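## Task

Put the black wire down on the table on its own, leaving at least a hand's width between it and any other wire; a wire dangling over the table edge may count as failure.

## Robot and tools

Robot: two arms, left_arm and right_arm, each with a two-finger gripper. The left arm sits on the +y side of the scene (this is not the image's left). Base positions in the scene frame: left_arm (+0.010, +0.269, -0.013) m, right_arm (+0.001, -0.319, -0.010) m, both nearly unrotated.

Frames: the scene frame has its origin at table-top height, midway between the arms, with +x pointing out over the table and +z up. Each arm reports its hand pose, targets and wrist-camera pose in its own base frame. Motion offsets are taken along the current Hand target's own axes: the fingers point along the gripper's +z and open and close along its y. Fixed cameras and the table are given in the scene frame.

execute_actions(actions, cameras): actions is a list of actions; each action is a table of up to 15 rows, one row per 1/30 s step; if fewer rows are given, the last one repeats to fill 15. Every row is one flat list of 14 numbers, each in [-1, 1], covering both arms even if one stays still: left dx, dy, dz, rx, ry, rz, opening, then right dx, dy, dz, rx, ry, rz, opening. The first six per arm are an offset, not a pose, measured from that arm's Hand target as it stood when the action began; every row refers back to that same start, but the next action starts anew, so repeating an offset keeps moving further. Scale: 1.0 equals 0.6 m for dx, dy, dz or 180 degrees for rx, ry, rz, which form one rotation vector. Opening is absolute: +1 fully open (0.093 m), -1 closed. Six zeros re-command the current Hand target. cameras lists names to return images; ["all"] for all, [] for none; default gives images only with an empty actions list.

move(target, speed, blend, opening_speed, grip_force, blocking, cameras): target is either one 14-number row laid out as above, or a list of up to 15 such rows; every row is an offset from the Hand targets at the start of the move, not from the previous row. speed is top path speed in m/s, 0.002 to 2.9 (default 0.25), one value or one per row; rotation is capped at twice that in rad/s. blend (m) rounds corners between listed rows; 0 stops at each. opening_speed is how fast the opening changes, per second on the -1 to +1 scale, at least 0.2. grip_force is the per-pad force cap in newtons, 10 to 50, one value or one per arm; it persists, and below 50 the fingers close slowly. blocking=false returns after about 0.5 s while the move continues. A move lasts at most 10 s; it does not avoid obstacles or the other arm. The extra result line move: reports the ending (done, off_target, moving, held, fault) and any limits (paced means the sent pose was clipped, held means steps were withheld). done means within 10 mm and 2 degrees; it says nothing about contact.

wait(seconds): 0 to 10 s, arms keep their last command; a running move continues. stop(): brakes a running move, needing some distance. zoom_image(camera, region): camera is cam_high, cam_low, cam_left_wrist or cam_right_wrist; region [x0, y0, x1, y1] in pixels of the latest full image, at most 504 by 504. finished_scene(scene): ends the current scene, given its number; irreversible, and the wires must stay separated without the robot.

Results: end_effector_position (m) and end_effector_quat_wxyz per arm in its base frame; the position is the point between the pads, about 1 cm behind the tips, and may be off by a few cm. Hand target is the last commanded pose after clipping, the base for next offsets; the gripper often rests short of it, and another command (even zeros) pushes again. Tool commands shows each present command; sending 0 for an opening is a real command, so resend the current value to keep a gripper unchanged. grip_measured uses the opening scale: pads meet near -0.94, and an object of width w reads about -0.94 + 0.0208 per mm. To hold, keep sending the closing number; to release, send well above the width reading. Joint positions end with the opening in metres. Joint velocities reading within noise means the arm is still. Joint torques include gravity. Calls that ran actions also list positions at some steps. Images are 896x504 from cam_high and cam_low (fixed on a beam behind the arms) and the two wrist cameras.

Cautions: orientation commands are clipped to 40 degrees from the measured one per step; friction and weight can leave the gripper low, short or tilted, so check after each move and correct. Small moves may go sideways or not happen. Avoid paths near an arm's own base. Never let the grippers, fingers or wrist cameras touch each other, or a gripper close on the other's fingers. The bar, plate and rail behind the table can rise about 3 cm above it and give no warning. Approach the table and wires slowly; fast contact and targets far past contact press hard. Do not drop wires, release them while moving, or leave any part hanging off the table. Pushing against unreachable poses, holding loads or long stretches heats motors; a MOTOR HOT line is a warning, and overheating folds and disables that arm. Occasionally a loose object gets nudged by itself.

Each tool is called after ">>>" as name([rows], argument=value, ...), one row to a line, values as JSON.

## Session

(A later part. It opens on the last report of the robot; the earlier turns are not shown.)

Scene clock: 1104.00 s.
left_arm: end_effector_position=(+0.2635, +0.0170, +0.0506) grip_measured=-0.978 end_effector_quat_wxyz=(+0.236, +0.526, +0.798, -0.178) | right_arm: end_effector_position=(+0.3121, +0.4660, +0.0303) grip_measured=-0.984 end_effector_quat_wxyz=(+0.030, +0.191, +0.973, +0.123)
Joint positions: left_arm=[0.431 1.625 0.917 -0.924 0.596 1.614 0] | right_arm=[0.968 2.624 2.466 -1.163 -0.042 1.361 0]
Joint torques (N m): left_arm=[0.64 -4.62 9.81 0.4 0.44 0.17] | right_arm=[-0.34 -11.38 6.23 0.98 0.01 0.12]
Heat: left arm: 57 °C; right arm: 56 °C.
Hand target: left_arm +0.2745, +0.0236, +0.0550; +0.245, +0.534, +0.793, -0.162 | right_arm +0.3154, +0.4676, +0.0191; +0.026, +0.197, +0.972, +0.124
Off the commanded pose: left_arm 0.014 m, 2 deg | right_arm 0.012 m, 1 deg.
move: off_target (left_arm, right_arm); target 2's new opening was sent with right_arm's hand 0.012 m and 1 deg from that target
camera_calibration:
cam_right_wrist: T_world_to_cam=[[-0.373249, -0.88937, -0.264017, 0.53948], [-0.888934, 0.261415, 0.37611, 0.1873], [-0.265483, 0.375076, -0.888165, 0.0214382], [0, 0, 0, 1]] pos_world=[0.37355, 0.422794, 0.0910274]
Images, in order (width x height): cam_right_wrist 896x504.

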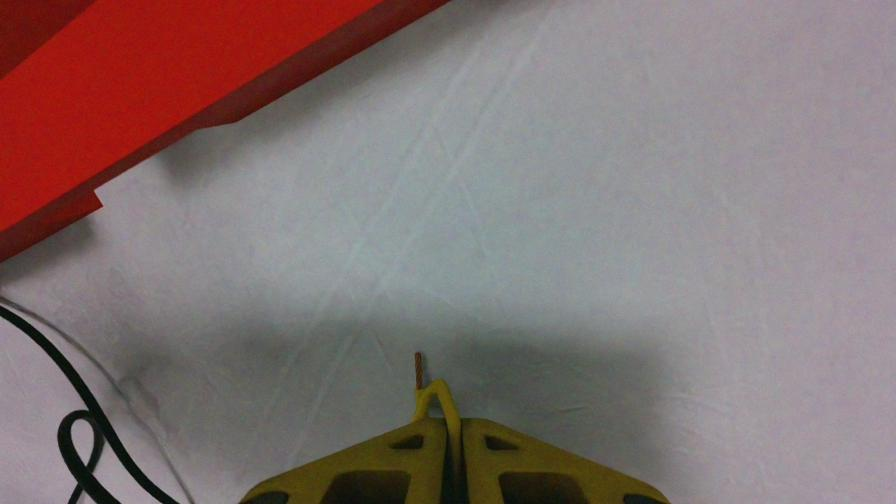

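>>> move(target=[0.0545,0.0314,-0.0571,0,0,0,-1,0,0,0,0,0,0,-1], speed=0.05, cameras=["cam_right_wrist","cam_left_wrist","cam_high"])

>>> zoom_image(camera="cam_high", region=[260, 260, 480, 380])

Scene clock: 1111.53 s.
left_arm: end_effector_position=(+0.2668, +0.0624, +0.0618) grip_measured=-0.978 end_effector_quat_wxyz=(+0.243, +0.526, +0.795, -0.180) | right_arm: end_effector_position=(+0.3144, +0.4753, +0.0330) grip_measured=-0.984 end_effector_quat_wxyz=(+0.029, +0.190, +0.971, +0.144)
Joint positions: left_arm=[0.582 1.727 1.071 -1.077 0.596 1.8 0] | right_arm=[0.968 2.624 2.466 -1.124 -0.061 1.364 0]
Joint torques (N m): left_arm=[1.37 -5.6 9.98 0.11 0.34 0.21] | right_arm=[-0.1 -11.38 6.37 0.69 0.26 0.07]
Heat: left arm: 57 °C; right arm: 57 °C.
Hand target: left_arm +0.2745, +0.0735, +0.0651; +0.246, +0.534, +0.793, -0.162 | right_arm +0.3154, +0.4676, +0.0191; +0.026, +0.197, +0.972, +0.124
Off the commanded pose: left_arm 0.014 m, 2 deg | right_arm 0.016 m, 2 deg.
move: off_target (left_arm, right_arm)
camera_calibration:
cam_left_wrist: T_world_to_cam=[[-0.930147, -0.365372, 0.0364581, 0.267676], [-0.365951, 0.914299, -0.173601, 0.0897111], [0.0300954, -0.174817, -0.984141, 0.153545], [0, 0, 0, 1]] pos_world=[0.277187, 0.0426206, 0.156925]
cam_right_wrist: T_world_to_cam=[[-0.369598, -0.878111, -0.303838, 0.544076], [-0.891648, 0.243158, 0.381888, 0.1953], [-0.261459, 0.412062, -0.872837, 0.00162834], [0, 0, 0, 1]] pos_world=[0.375654, 0.429599, 0.0921496]
Images, in order (width x height): cam_high 896x504, cam_left_wrist 896x504, cam_right_wrist 896x504.

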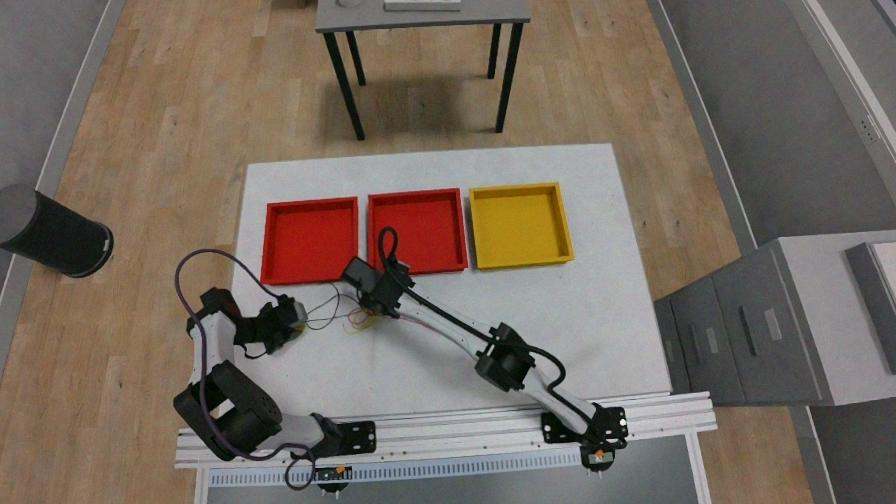

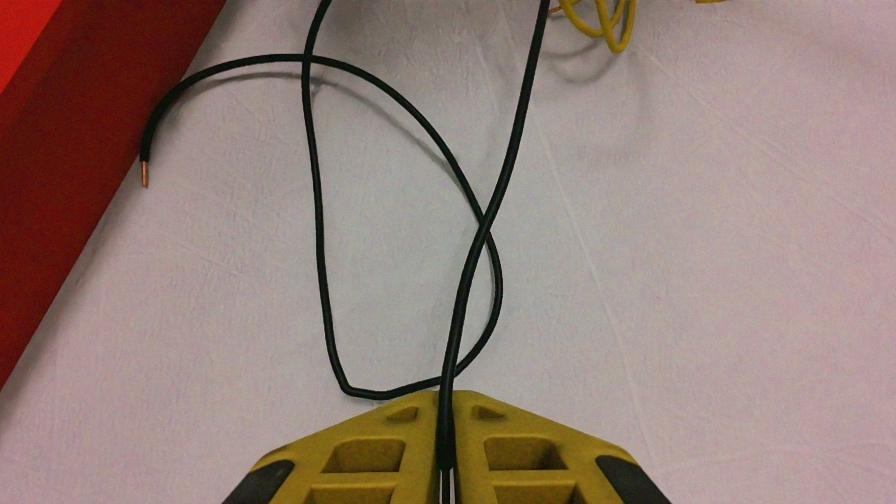

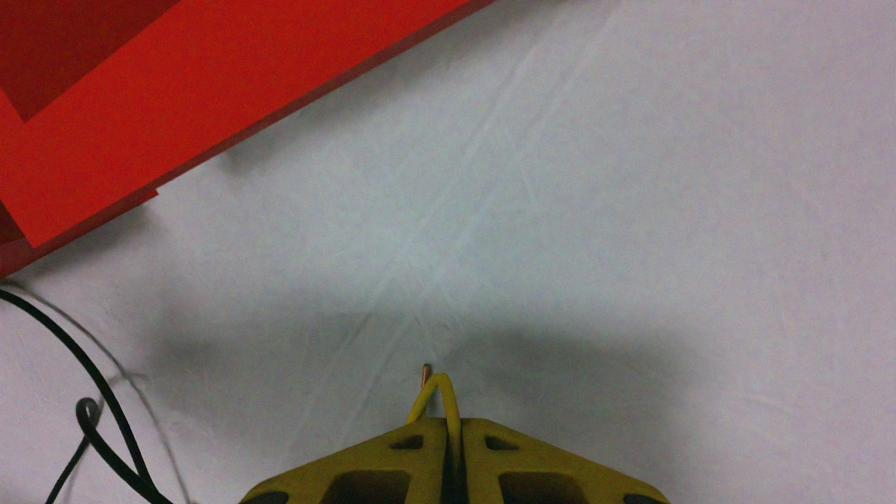

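Scaled by 2.291 from the camera's 896x504 image, which has a finer 1280x720 frame.

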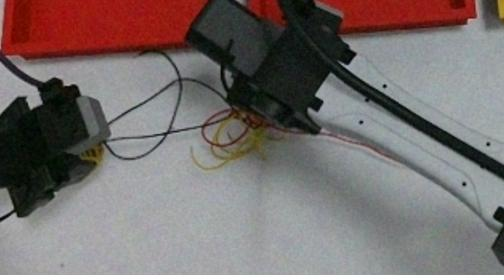

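>>> move(target=[0.0545,0.0314,-0.0571,0,0,0,-1,0,0,0,0,0,0,-1], speed=0.05, cameras=["cam_right_wrist","cam_left_wrist","cam_high"])

>>> zoom_image(camera="cam_high", region=[260, 260, 480, 380])

Scene clock: 1116.80 s.
left_arm: end_effector_position=(+0.2693, +0.1134, +0.0727) grip_measured=-0.978 end_effector_quat_wxyz=(+0.245, +0.525, +0.795, -0.177) | right_arm: end_effector_position=(+0.3144, +0.4753, +0.0330) grip_measured=-0.984 end_effector_quat_wxyz=(+0.029, +0.190, +0.971, +0.144)
Joint positions: left_arm=[0.716 1.845 1.259 -1.224 0.572 1.953 0] | right_arm=[0.968 2.624 2.466 -1.124 -0.061 1.364 0]
Joint torques (N m): left_arm=[1.17 -6.57 9.91 -0.12 0.31 0.19] | right_arm=[-0.49 -11.38 5.79 0.65 0.23 0.14]
Heat: left arm: 56 °C; right arm: 58 °C.
Hand target: left_arm +0.2744, +0.1235, +0.0752; +0.246, +0.534, +0.793, -0.162 | right_arm +0.3154, +0.4676, +0.0191; +0.026, +0.197, +0.972, +0.124
Off the commanded pose: left_arm 0.012 m, 2 deg | right_arm 0.016 m, 2 deg.
move: off_target (left_arm, right_arm)
camera_calibration:
cam_left_wrist: T_world_to_cam=[[-0.928871, -0.369256, 0.0291458, 0.288814], [-0.368488, 0.913206, -0.173986, 0.0467248], [0.0376293, -0.172351, -0.984317, 0.170794], [0, 0, 0, 1]] pos_world=[0.279062, 0.0934135, 0.167827]
cam_right_wrist: T_world_to_cam=[[-0.369672, -0.878079, -0.303843, 0.544147], [-0.891525, 0.243068, 0.382231, 0.195275], [-0.261774, 0.412184, -0.872685, 0.00155091], [0, 0, 0, 1]] pos_world=[0.375655, 0.4297, 0.0920486]
Images, in order (width x height): cam_high 896x504, cam_left_wrist 896x504, cam_right_wrist 896x504.

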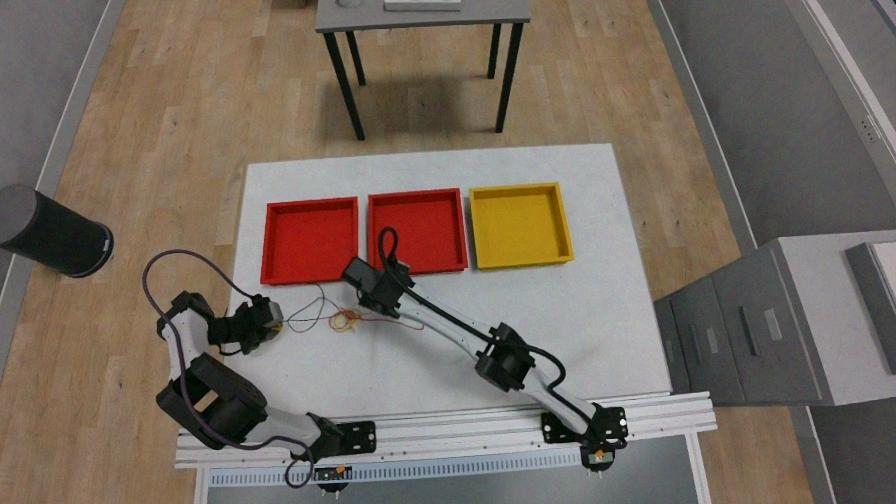

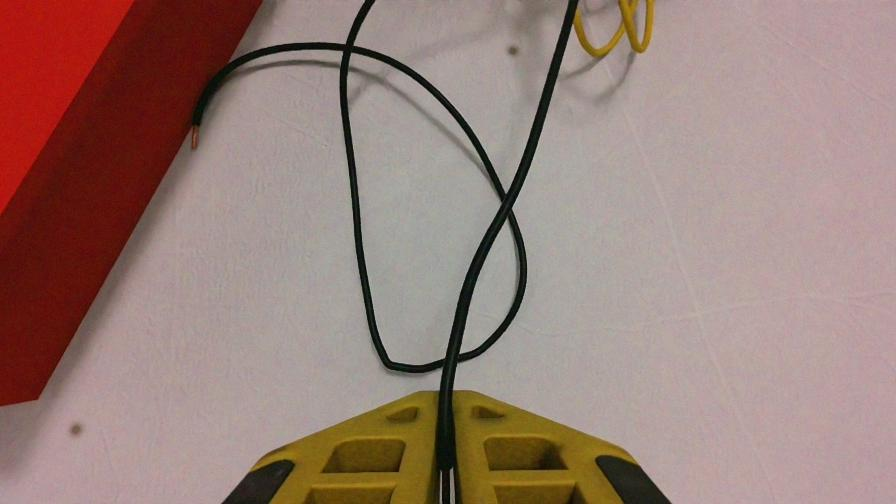

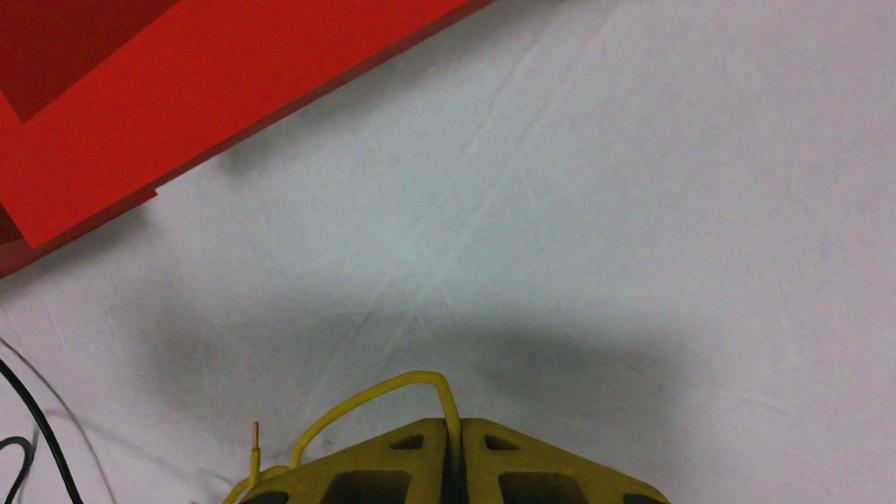

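Scaled by 2.291 from the camera's 896x504 image, which has a finer 1280x720 frame.

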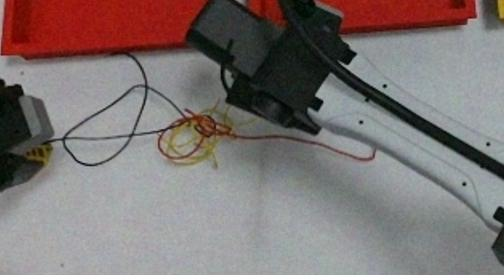

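>>> move(target=[0,0,0,0,0,0,-1,-0.0533,-0.3157,-0.1333,0,0,0,-1], speed=0.08, cameras=["cam_right_wrist","cam_left_wrist","cam_high"])

>>> zoom_image(camera="cam_high", region=[240, 260, 480, 390])

Scene clock: 1128.47 s.
left_arm: end_effector_position=(+0.2664, +0.1116, +0.0732) grip_measured=-0.978 end_effector_quat_wxyz=(+0.242, +0.524, +0.796, -0.184) | right_arm: end_effector_position=(+0.2612, +0.2774, +0.0377) grip_measured=-0.984 end_effector_quat_wxyz=(+0.013, +0.190, +0.974, +0.121)
Joint positions: left_arm=[0.716 1.845 1.259 -1.24 0.569 1.955 0] | right_arm=[0.763 1.858 1.239 -0.737 -0.118 1.162 0]
Joint torques (N m): left_arm=[0.99 -6.43 9.88 0.02 0.34 0.18] | right_arm=[-1.58 -11.71 4.82 0.57 0.2 -0.07]
Heat: left arm: 56 °C; right arm: 60 °C.
Hand target: left_arm +0.2744, +0.1235, +0.0752; +0.246, +0.534, +0.793, -0.162 | right_arm +0.2654, +0.2678, +0.0489; +0.026, +0.197, +0.972, +0.124
Off the commanded pose: left_arm 0.014 m, 3 deg | right_arm 0.015 m, 2 deg.
move: off_target (left_arm, right_arm)
camera_calibration:
cam_left_wrist: T_world_to_cam=[[-0.929077, -0.367248, 0.0440942, 0.284216], [-0.369072, 0.912515, -0.176358, 0.0478243], [0.0245307, -0.180124, -0.983338, 0.175443], [0, 0, 0, 1]] pos_world=[0.277406, 0.0923392, 0.168422]
cam_right_wrist: T_world_to_cam=[[-0.377176, -0.890655, -0.253912, 0.35573], [-0.876912, 0.255248, 0.407276, 0.186013], [-0.297932, 0.376273, -0.8773, 0.0928773], [0, 0, 0, 1]] pos_world=[0.324961, 0.234406, 0.0960467]
Images, in order (width x height): cam_high 896x504, cam_left_wrist 896x504, cam_right_wrist 896x504.

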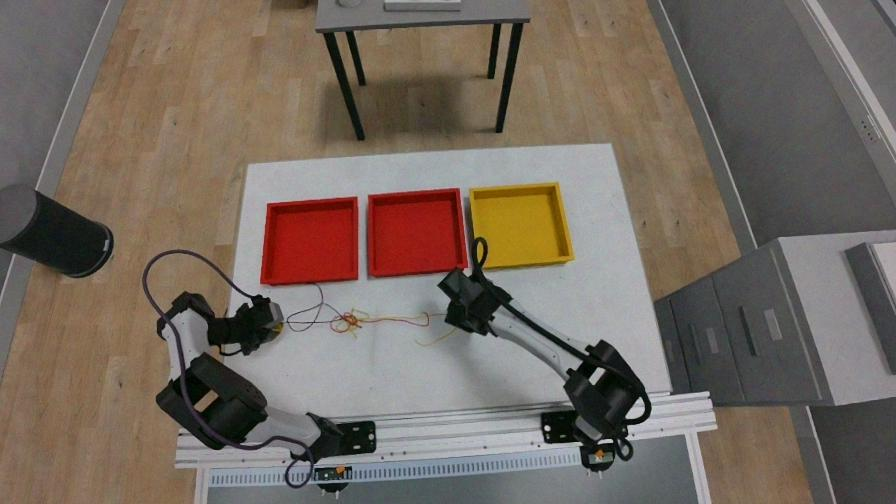

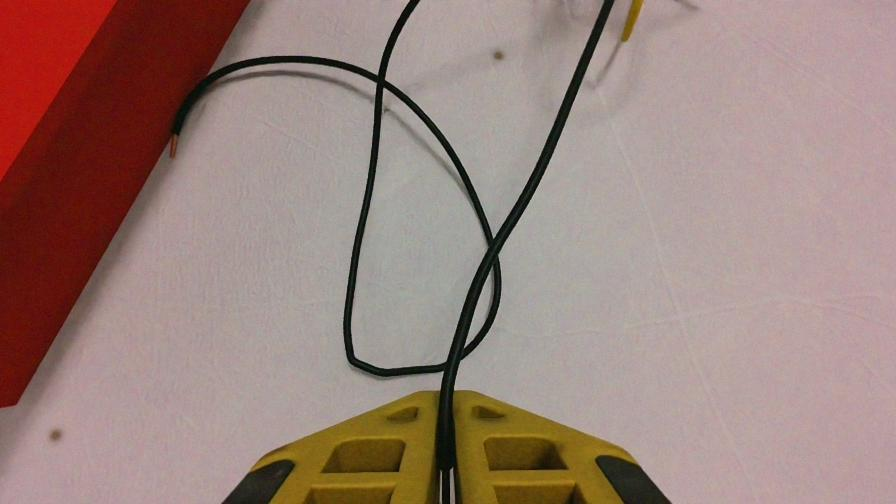

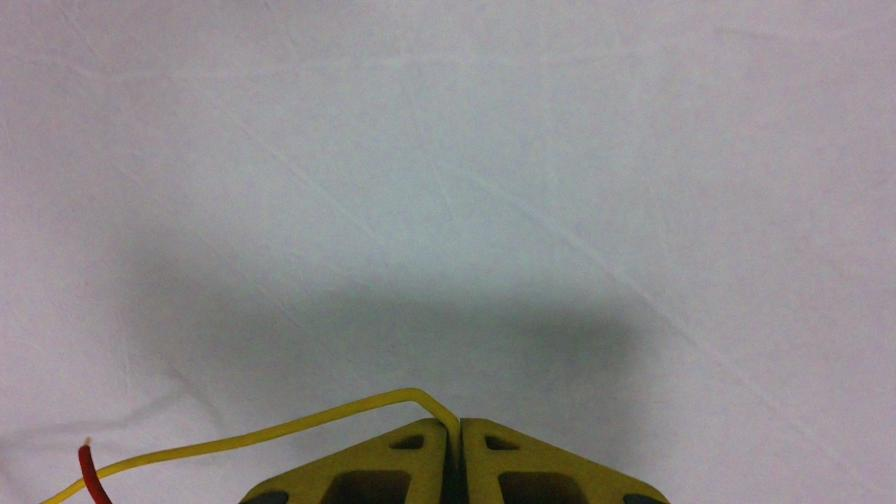

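Scaled by 2.100 from the camera's 896x504 image, which has a finer 1280x720 frame.

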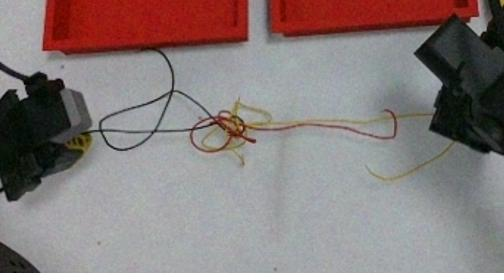

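>>> move(target=[0,0,0,0,0,0,-1,-0.0533,-0.3157,-0.1033,0,0,0,-1], speed=0.08, cameras=["cam_left_wrist","cam_high"])

>>> zoom_image(camera="cam_high", region=[240, 260, 480, 390])

Scene clock: 1135.40 s.
left_arm: end_effector_position=(+0.2632, +0.1061, +0.0759) grip_measured=-0.978 end_effector_quat_wxyz=(+0.243, +0.520, +0.795, -0.198) | right_arm: end_effector_position=(+0.2209, +0.0847, +0.0608) grip_measured=-0.984 end_effector_quat_wxyz=(+0.020, +0.187, +0.972, +0.144)
Joint positions: left_arm=[0.714 1.845 1.259 -1.27 0.58 1.958 0] | right_arm=[0.187 1.33 0.79 -0.883 -0.253 0.586 0]
Joint torques (N m): left_arm=[1.22 -6.68 9.81 0.2 0.25 0.16] | right_arm=[-1.73 -5.48 5.52 0.4 0.4 0.06]
Heat: left arm: 56 °C; right arm: 59 °C.
Hand target: left_arm +0.2744, +0.1236, +0.0751; +0.245, +0.534, +0.793, -0.162 | right_arm +0.2173, +0.0722, +0.0613; +0.026, +0.197, +0.972, +0.124
Off the commanded pose: left_arm 0.021 m, 4 deg | right_arm 0.013 m, 3 deg.
move: off_target (left_arm, right_arm)
camera_calibration:
cam_left_wrist: T_world_to_cam=[[-0.928774, -0.364594, 0.0667179, 0.277008], [-0.370495, 0.908057, -0.195362, 0.0543158], [0.0106442, -0.206166, -0.978459, 0.18312], [0, 0, 0, 1]] pos_world=[0.275453, 0.0894268, 0.171306]
Images, in order (width x height): cam_high 896x504, cam_left_wrist 896x504.

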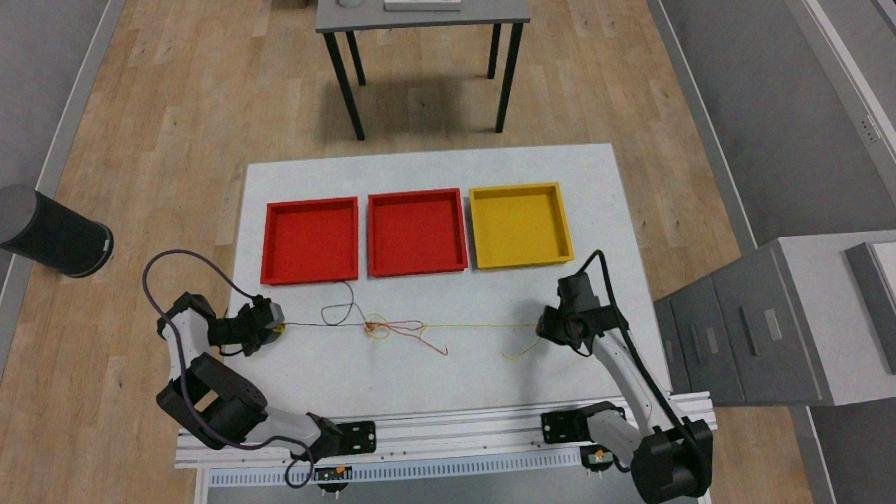

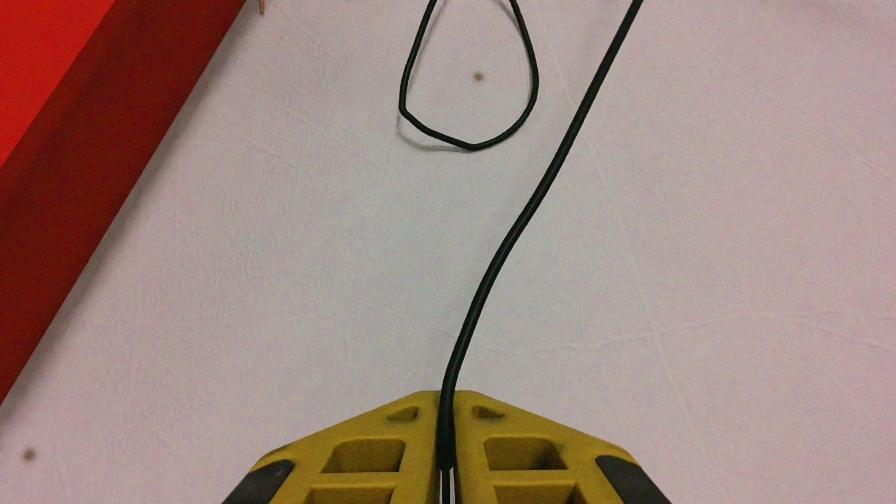

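Scaled by 2.100 from the camera's 896x504 image, which has a finer 1280x720 frame.

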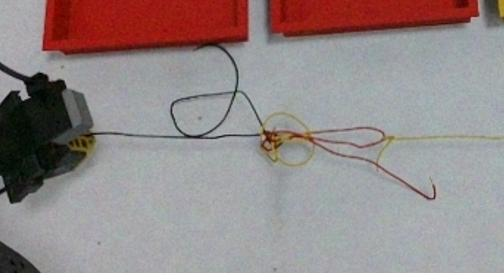

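>>> move(target=[0,0,0,0,0,0,-1,-0.01,-0.14,-0.04,0,0,0,-1], speed=0.06, cameras=["cam_high"])

>>> zoom_image(camera="cam_high", region=[260, 260, 580, 390])

Scene clock: 1145.00 s.
left_arm: end_effector_position=(+0.2525, +0.0905, +0.0831) grip_measured=-0.978 end_effector_quat_wxyz=(+0.237, +0.508, +0.792, -0.240) | right_arm: end_effector_position=(+0.1866, +0.0214, +0.0691) grip_measured=-0.984 end_effector_quat_wxyz=(+0.002, +0.183, +0.964, +0.195)
Joint positions: left_arm=[0.703 1.845 1.259 -1.357 0.594 1.96 0] | right_arm=[-0.235 1.248 0.747 -1.085 -0.391 0.137 0]
Joint torques (N m): left_arm=[2.15 -6.83 10.37 0.83 0.04 0.12] | right_arm=[-3.14 -4.68 6.06 0.51 1.37 0.11]
Heat: left arm: 56 °C; right arm: 56 °C.
Hand target: left_arm +0.2743, +0.1236, +0.0751; +0.245, +0.534, +0.793, -0.162 | right_arm +0.1887, -0.0106, +0.0634; +0.026, +0.197, +0.972, +0.124
Off the commanded pose: left_arm 0.040 m, 9 deg | right_arm 0.033 m, 9 deg.
move: off_target (left_arm, right_arm)
Images, in order (width x height): cam_high 896x504.

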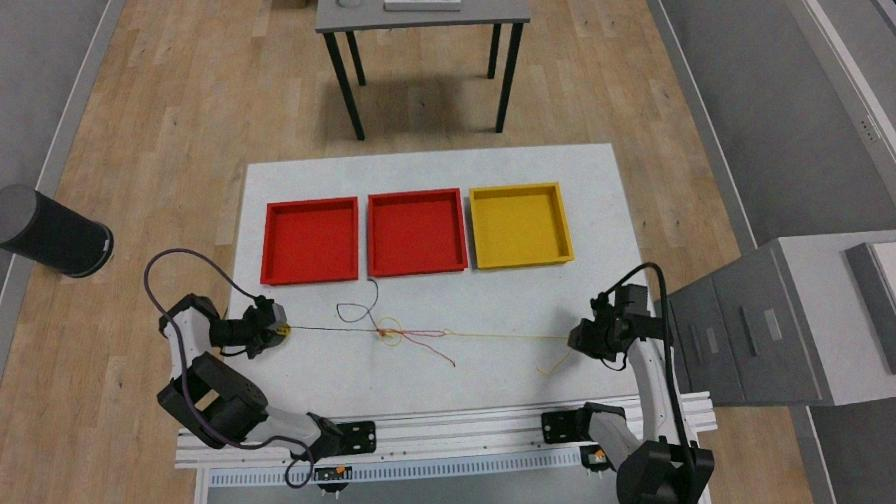

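Scaled by 1.575 from the camera's 896x504 image, which has a finer 1280x720 frame.

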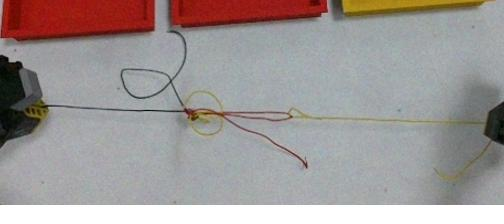

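>>> move([
  [0,0,0,0,0,0,-1,0.0,0.12,0.03,0,0,0,-1],
  [0,0,0,0,0,0,-1,0.0,0.10,0.08,0,0,0,-0.6],
  [0,0,0,0,0,0,-1,0.0,0.10,-0.05,0,0,0,-0.5],
], speed=0.1, opening_speed=0.6, cameras=["cam_right_wrist","cam_high"])

Scene clock: 1156.60 s.
left_arm: end_effector_position=(+0.2640, +0.1095, +0.0740) grip_measured=-0.978 end_effector_quat_wxyz=(+0.240, +0.523, +0.795, -0.190) | right_arm: end_effector_position=(+0.2017, +0.0448, +0.0976) grip_measured=-0.501 end_effector_quat_wxyz=(+0.003, +0.193, +0.972, +0.136)
Joint positions: left_arm=[0.716 1.845 1.259 -1.256 0.568 1.96 0] | right_arm=[0.003 1.25 0.889 -1.148 -0.266 0.404 0.021]
Joint torques (N m): left_arm=[0.94 -6.45 9.88 0.14 0.33 0.16] | right_arm=[-1.42 -4.51 8.84 0.41 0.23 -0.02]
Heat: left arm: 57 °C; right arm: 53 °C.
Hand target: left_arm +0.2744, +0.1235, +0.0751; +0.246, +0.534, +0.793, -0.162 | right_arm +0.2083, +0.0360, +0.1075; +0.026, +0.197, +0.972, +0.124
Off the commanded pose: left_arm 0.018 m, 4 deg | right_arm 0.015 m, 3 deg.
move: off_target (left_arm, right_arm); target 3's new opening was sent with right_arm's hand 0.015 m and 3 deg from that target
camera_calibration:
cam_right_wrist: T_world_to_cam=[[-0.38446, -0.880363, -0.277761, 0.144622], [-0.869999, 0.244922, 0.42792, 0.165943], [-0.308695, 0.40617, -0.860077, 0.214384], [0, 0, 0, 1]] pos_world=[0.266151, -0.000399143, 0.153547]
Images, in order (width x height): cam_high 896x504, cam_right_wrist 896x504.

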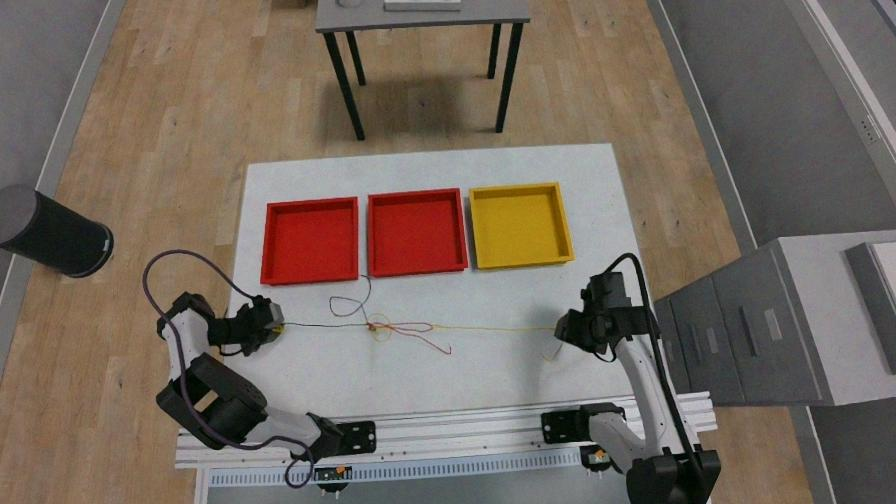

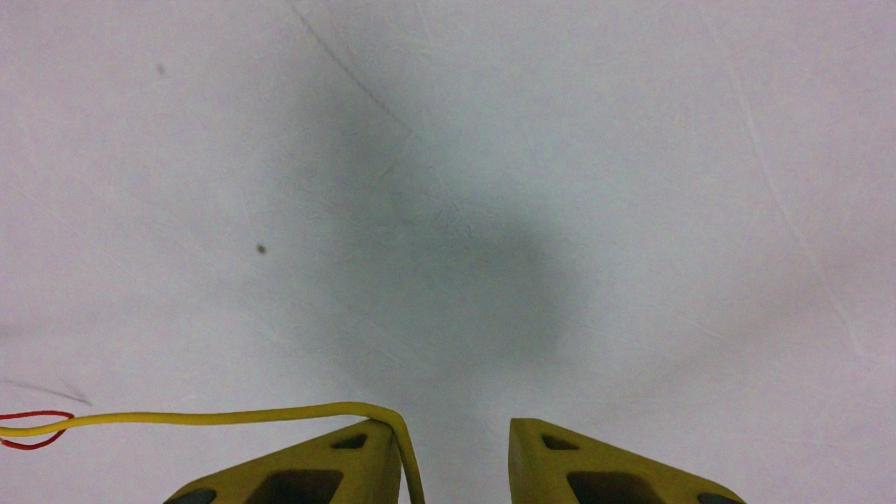

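>>> move([
  [0,0,0,0,0,0,-1,0.0,0.0,-0.0667,0,0,0,-0.5],
  [0,0,0,0,0,0,-1,0.161,0.637,0.1088,-0.0673,-0.0673,-0.4965,-0.3],
], speed=[0.15,0.35], blend=0.02, cameras=["cam_right_wrist"])

>>> zoom_image(camera="cam_right_wrist", region=[350, 0, 650, 250])

Scene clock: 1169.10 s.
left_arm: end_effector_position=(+0.2665, +0.1140, +0.0724) grip_measured=-0.978 end_effector_quat_wxyz=(+0.241, +0.526, +0.796, -0.179) | right_arm: end_effector_position=(+0.2663, +0.4237, +0.1361) grip_measured=-0.301 end_effector_quat_wxyz=(+0.210, -0.531, +0.809, +0.142)
Joint positions: left_arm=[0.72 1.845 1.259 -1.234 0.563 1.96 0] | right_arm=[0.977 2.007 1.747 -0.807 -0.097 -0.161 0.031]
Joint torques (N m): left_arm=[0.55 -6.39 9.84 -0.02 0.41 0.17] | right_arm=[0.32 -8.49 9.89 1.19 0.06 -0.03]
Heat: left arm: 57 °C; right arm: 50 °C.
Hand target: left_arm +0.2744, +0.1235, +0.0752; +0.246, +0.534, +0.793, -0.162 | right_arm +0.2701, +0.4294, +0.1403; +0.216, -0.533, +0.805, +0.142
Off the commanded pose: left_arm 0.013 m, 2 deg | right_arm 0.008 m, 1 deg.
move: off_target (left_arm)
camera_calibration:
cam_right_wrist: T_world_to_cam=[[0.916841, -0.39854, -0.0238208, -0.0715466], [-0.39882, -0.911444, -0.101054, 0.549249], [0.0185627, 0.10215, -0.994596, 0.173538], [0, 0, 0, 1]] pos_world=[0.281427, 0.454369, 0.2264]
Images, in order (width x height): cam_right_wrist 896x504.

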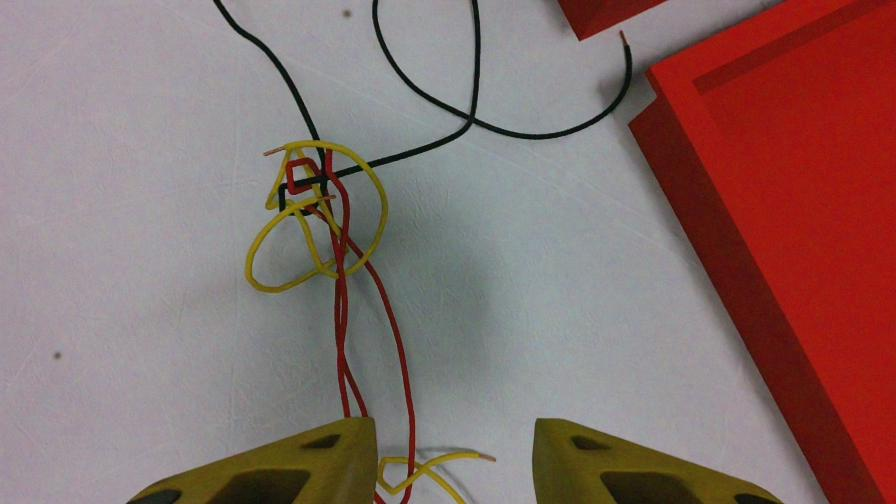

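Scaled by 1.680 from the camera's 896x504 image, which has a finer 1280x720 frame.

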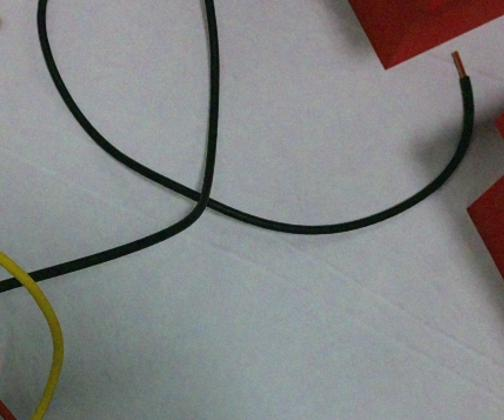

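>>> execute_actions(actions=[])

Scene clock: 1190.30 s.
left_arm: end_effector_position=(+0.2665, +0.1140, +0.0724) grip_measured=-0.978 end_effector_quat_wxyz=(+0.241, +0.526, +0.796, -0.179) | right_arm: end_effector_position=(+0.2663, +0.4237, +0.1361) grip_measured=-0.301 end_effector_quat_wxyz=(+0.210, -0.531, +0.809, +0.142)
Joint positions: left_arm=[0.72 1.845 1.259 -1.234 0.563 1.96 0] | right_arm=[0.977 2.007 1.747 -0.807 -0.097 -0.161 0.031]
Joint velocities: within noise
Joint torques (N m): left_arm=[0.58 -6.5 9.85 -0.03 0.42 0.11] | right_arm=[0.16 -8.43 9.65 1.19 0.08 -0.01]
Heat: left arm: 57 °C; right arm: 52 °C.
Hand target: left_arm +0.2744, +0.1235, +0.0752; +0.246, +0.534, +0.793, -0.162 | right_arm +0.2701, +0.4294, +0.1403; +0.216, -0.533, +0.805, +0.142
Tool commands: left_gripper/opening=-1.0 right_gripper/opening=-0.3
Off the commanded pose: left_arm 0.013 m, 2 deg | right_arm 0.008 m, 1 deg.
camera_calibration:
cam_left_wrist: T_world_to_cam=[[-0.929778, -0.366247, 0.0370854, 0.28569], [-0.367053, 0.914702, -0.169096, 0.0441767], [0.0280089, -0.170834, -0.984902, 0.173166], [0, 0, 0, 1]] pos_world=[0.276994, 0.0938074, 0.167426]
cam_right_wrist: T_world_to_cam=[[0.916841, -0.39854, -0.0238208, -0.0715466], [-0.39882, -0.911444, -0.101054, 0.549249], [0.0185627, 0.10215, -0.994596, 0.173538], [0, 0, 0, 1]] pos_world=[0.281427, 0.454369, 0.2264]

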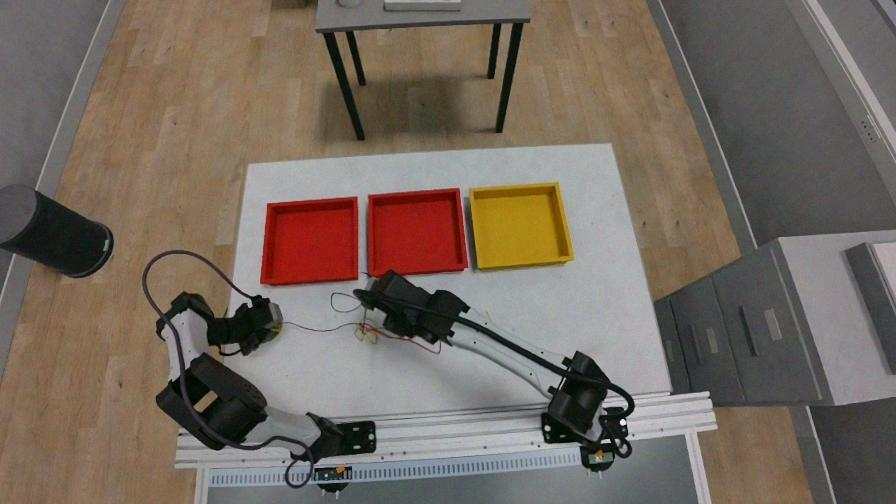

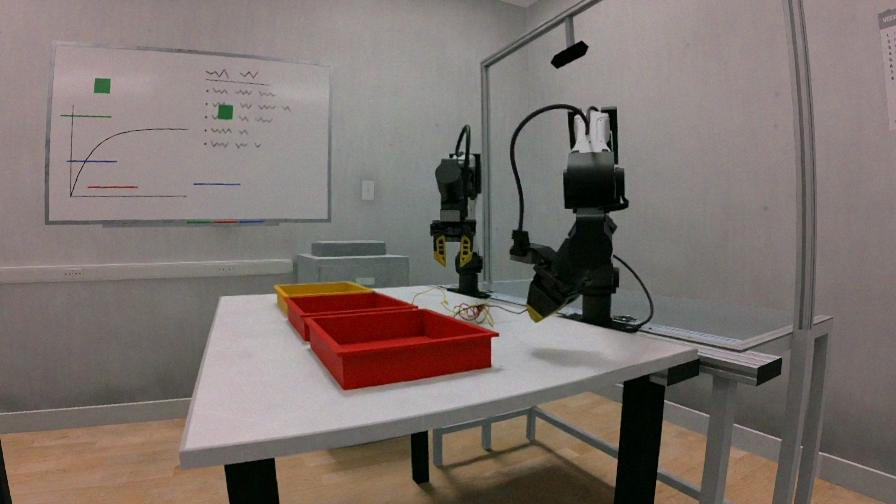

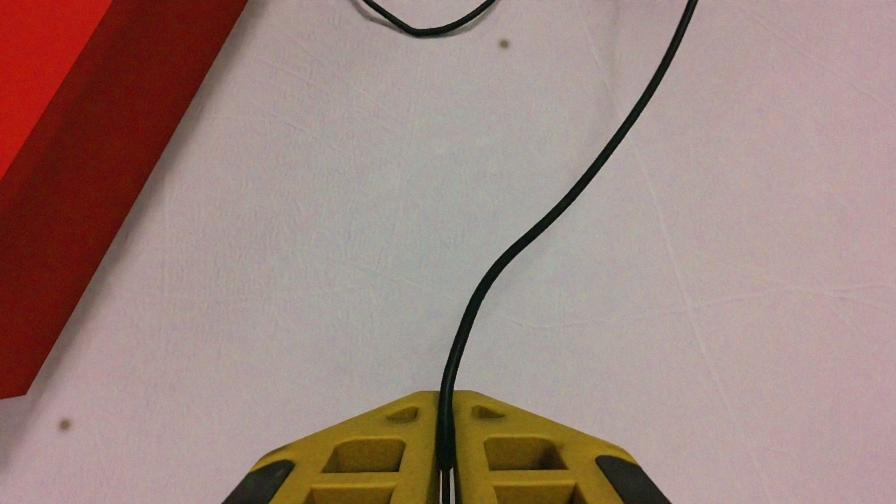

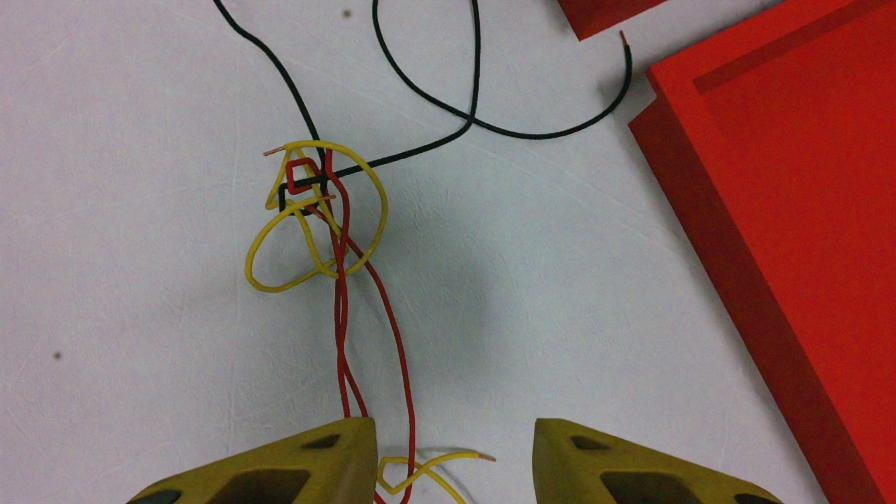

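>>> zoom_image(camera="cam_right_wrist", region=[230, 120, 420, 300])

>>> zoom_image(camera="cam_right_wrist", region=[260, 130, 370, 230])

Scaled by 2.653 from the camera's 896x504 image, which has a finer 1280x720 frame.

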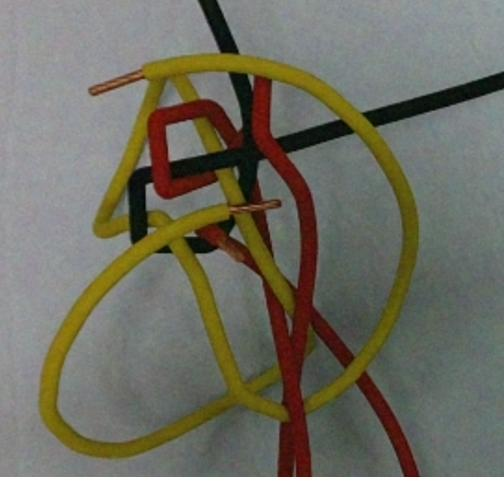

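Scaled by 4.582 from the camera's 896x504 image, which has a finer 1280x720 frame.

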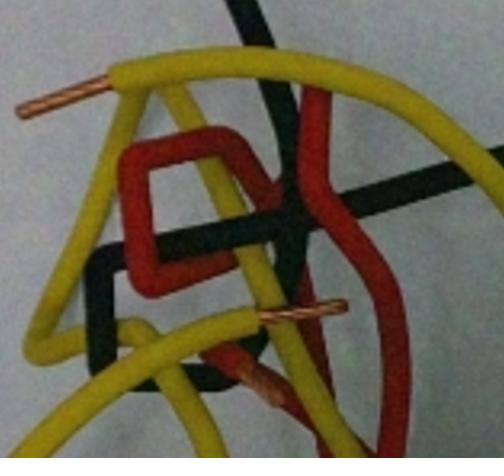

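>>> move(target=[0,0,0,0,0,0,-1,0.043,-0.046,-0.14,0,0,0,-0.3], speed=0.2, cameras=["cam_right_wrist"])

Scene clock: 1216.20 s.
left_arm: end_effector_position=(+0.2665, +0.1140, +0.0724) grip_measured=-0.978 end_effector_quat_wxyz=(+0.241, +0.526, +0.796, -0.179) | right_arm: end_effector_position=(+0.2714, +0.3618, +0.1857) grip_measured=-0.301 end_effector_quat_wxyz=(+0.204, -0.533, +0.810, +0.133)
Joint positions: left_arm=[0.72 1.845 1.259 -1.234 0.563 1.96 0] | right_arm=[0.878 1.844 1.732 -0.983 -0.132 -0.254 0.031]
Joint torques (N m): left_arm=[0.79 -6.42 9.85 -0.03 0.41 0.11] | right_arm=[-0.35 -11.08 7.34 1.1 -0.12 -0.05]
Heat: left arm: 57 °C; right arm: 53 °C.
Hand target: left_arm +0.2744, +0.1235, +0.0752; +0.246, +0.534, +0.793, -0.162 | right_arm +0.2703, +0.3594, +0.2003; +0.216, -0.533, +0.805, +0.142
Off the commanded pose: left_arm 0.013 m, 2 deg | right_arm 0.015 m, 2 deg.
move: off_target (left_arm, right_arm)
camera_calibration:
cam_right_wrist: T_world_to_cam=[[0.916593, -0.399514, -0.0156574, -0.100752], [-0.399403, -0.913144, -0.0815181, 0.497024], [0.0182701, 0.0809726, -0.996549, 0.237143], [0, 0, 0, 1]] pos_world=[0.286529, 0.394401, 0.275263]
Images, in order (width x height): cam_right_wrist 896x504.

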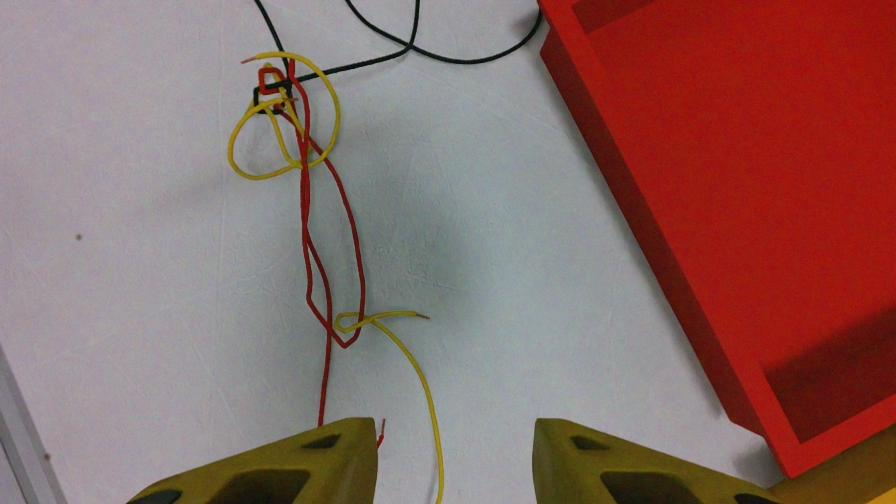

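>>> zoom_image(camera="cam_right_wrist", region=[280, 260, 480, 460])

>>> zoom_image(camera="cam_right_wrist", region=[220, 40, 360, 180])

Scaled by 2.520 from the camera's 896x504 image, which has a finer 1280x720 frame.

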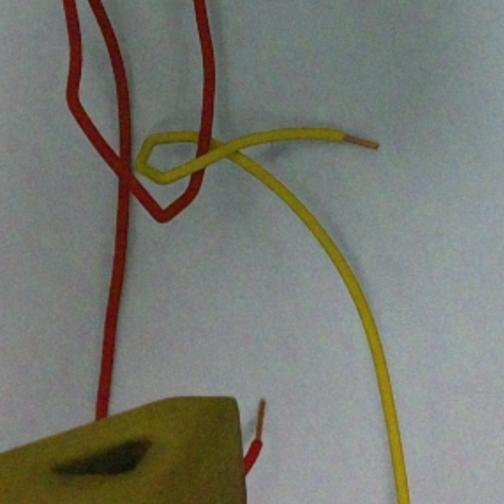

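Scaled by 3.600 from the camera's 896x504 image, which has a finer 1280x720 frame.

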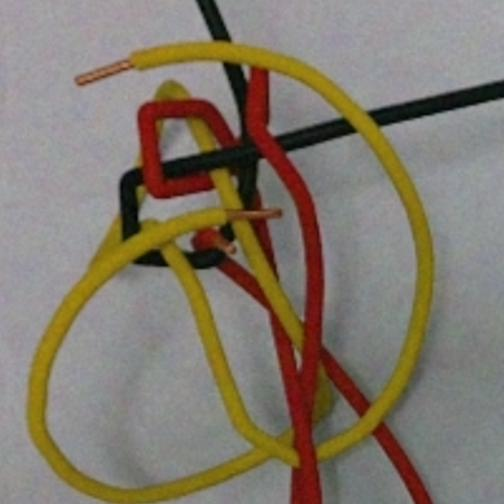

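>>> move(target=[0,0,0,0,0,0,-1,0.032,0.078,0.212,0,0,0,-0.5], speed=0.2, cameras=["cam_right_wrist"])

Scene clock: 1241.73 s.
left_arm: end_effector_position=(+0.2665, +0.1140, +0.0724) grip_measured=-0.978 end_effector_quat_wxyz=(+0.241, +0.526, +0.796, -0.179) | right_arm: end_effector_position=(+0.2419, +0.4174, +0.0816) grip_measured=-0.499 end_effector_quat_wxyz=(+0.207, -0.538, +0.805, +0.143)
Joint positions: left_arm=[0.72 1.845 1.259 -1.234 0.563 1.96 0] | right_arm=[1.015 1.966 1.471 -0.573 -0.087 -0.141 0.021]
Joint torques (N m): left_arm=[0.77 -6.6 10.02 -0.03 0.4 0.15] | right_arm=[0.49 -8.64 6.56 1.43 0.17 0.16]
Heat: left arm: 58 °C; right arm: 55 °C.
Hand target: left_arm +0.2744, +0.1235, +0.0752; +0.246, +0.534, +0.793, -0.162 | right_arm +0.2457, +0.4209, +0.0805; +0.216, -0.533, +0.805, +0.142
Off the commanded pose: left_arm 0.013 m, 2 deg | right_arm 0.005 m, 1 deg.
move: off_target (left_arm)
camera_calibration:
cam_right_wrist: T_world_to_cam=[[0.923149, -0.383599, -0.0254698, -0.0605524], [-0.384171, -0.917972, -0.0986977, 0.527296], [0.0144797, 0.100897, -0.994791, 0.122028], [0, 0, 0, 1]] pos_world=[0.256703, 0.448502, 0.171893]
Images, in order (width x height): cam_right_wrist 896x504.

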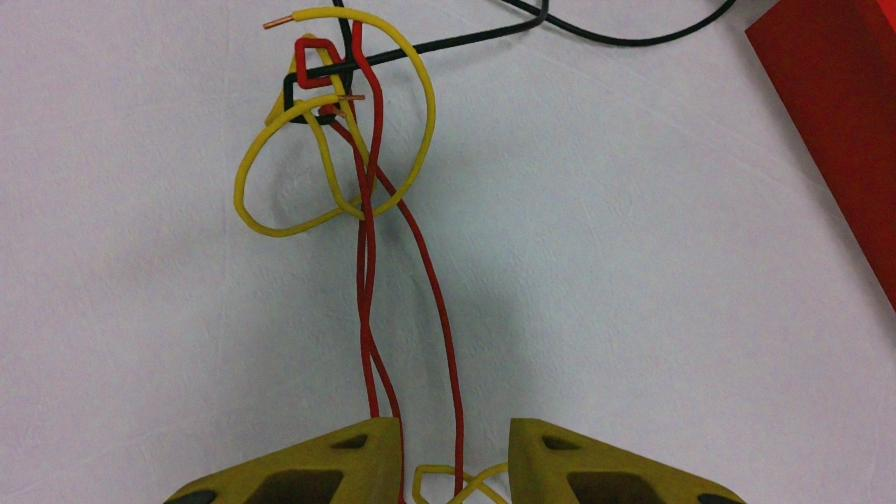

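>>> move(target=[0,0,0,0,0,0,-1,0.0503,-0.0015,0.0875,0,0,0,-0.5], speed=0.12, cameras=["cam_right_wrist"])

Scene clock: 1251.57 s.
left_arm: end_effector_position=(+0.2665, +0.1140, +0.0723) grip_measured=-0.978 end_effector_quat_wxyz=(+0.241, +0.526, +0.796, -0.179) | right_arm: end_effector_position=(+0.2428, +0.4189, +0.0237) grip_measured=-0.499 end_effector_quat_wxyz=(+0.209, -0.538, +0.804, +0.144)
Joint positions: left_arm=[0.72 1.845 1.259 -1.234 0.563 1.96 0] | right_arm=[1.015 2.047 1.342 -0.358 -0.087 -0.141 0.021]
Joint torques (N m): left_arm=[0.85 -6.41 9.88 -0.08 0.38 0.09] | right_arm=[0.01 -8.7 6.2 1.45 0.13 0.13]
Heat: left arm: 58 °C; right arm: 55 °C.
Hand target: left_arm +0.2744, +0.1235, +0.0751; +0.245, +0.534, +0.793, -0.162 | right_arm +0.2467, +0.4206, +0.0198; +0.216, -0.533, +0.805, +0.142
Off the commanded pose: left_arm 0.013 m, 2 deg | right_arm 0.006 m, 1 deg.
move: off_target (left_arm)
camera_calibration:
cam_right_wrist: T_world_to_cam=[[0.923146, -0.383682, -0.0242703, -0.0623457], [-0.384047, -0.917455, -0.103849, 0.523186], [0.017578, 0.105188, -0.994297, 0.0616382], [0, 0, 0, 1]] pos_world=[0.257399, 0.449595, 0.114106]
Images, in order (width x height): cam_right_wrist 896x504.

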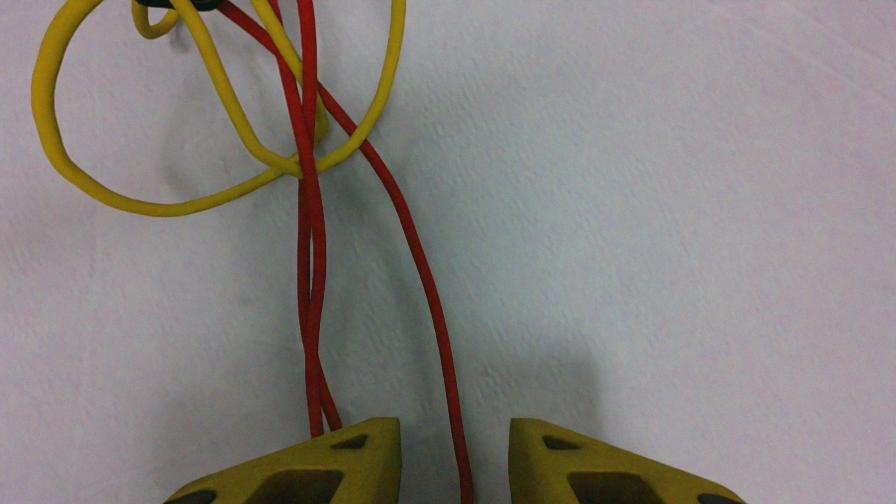

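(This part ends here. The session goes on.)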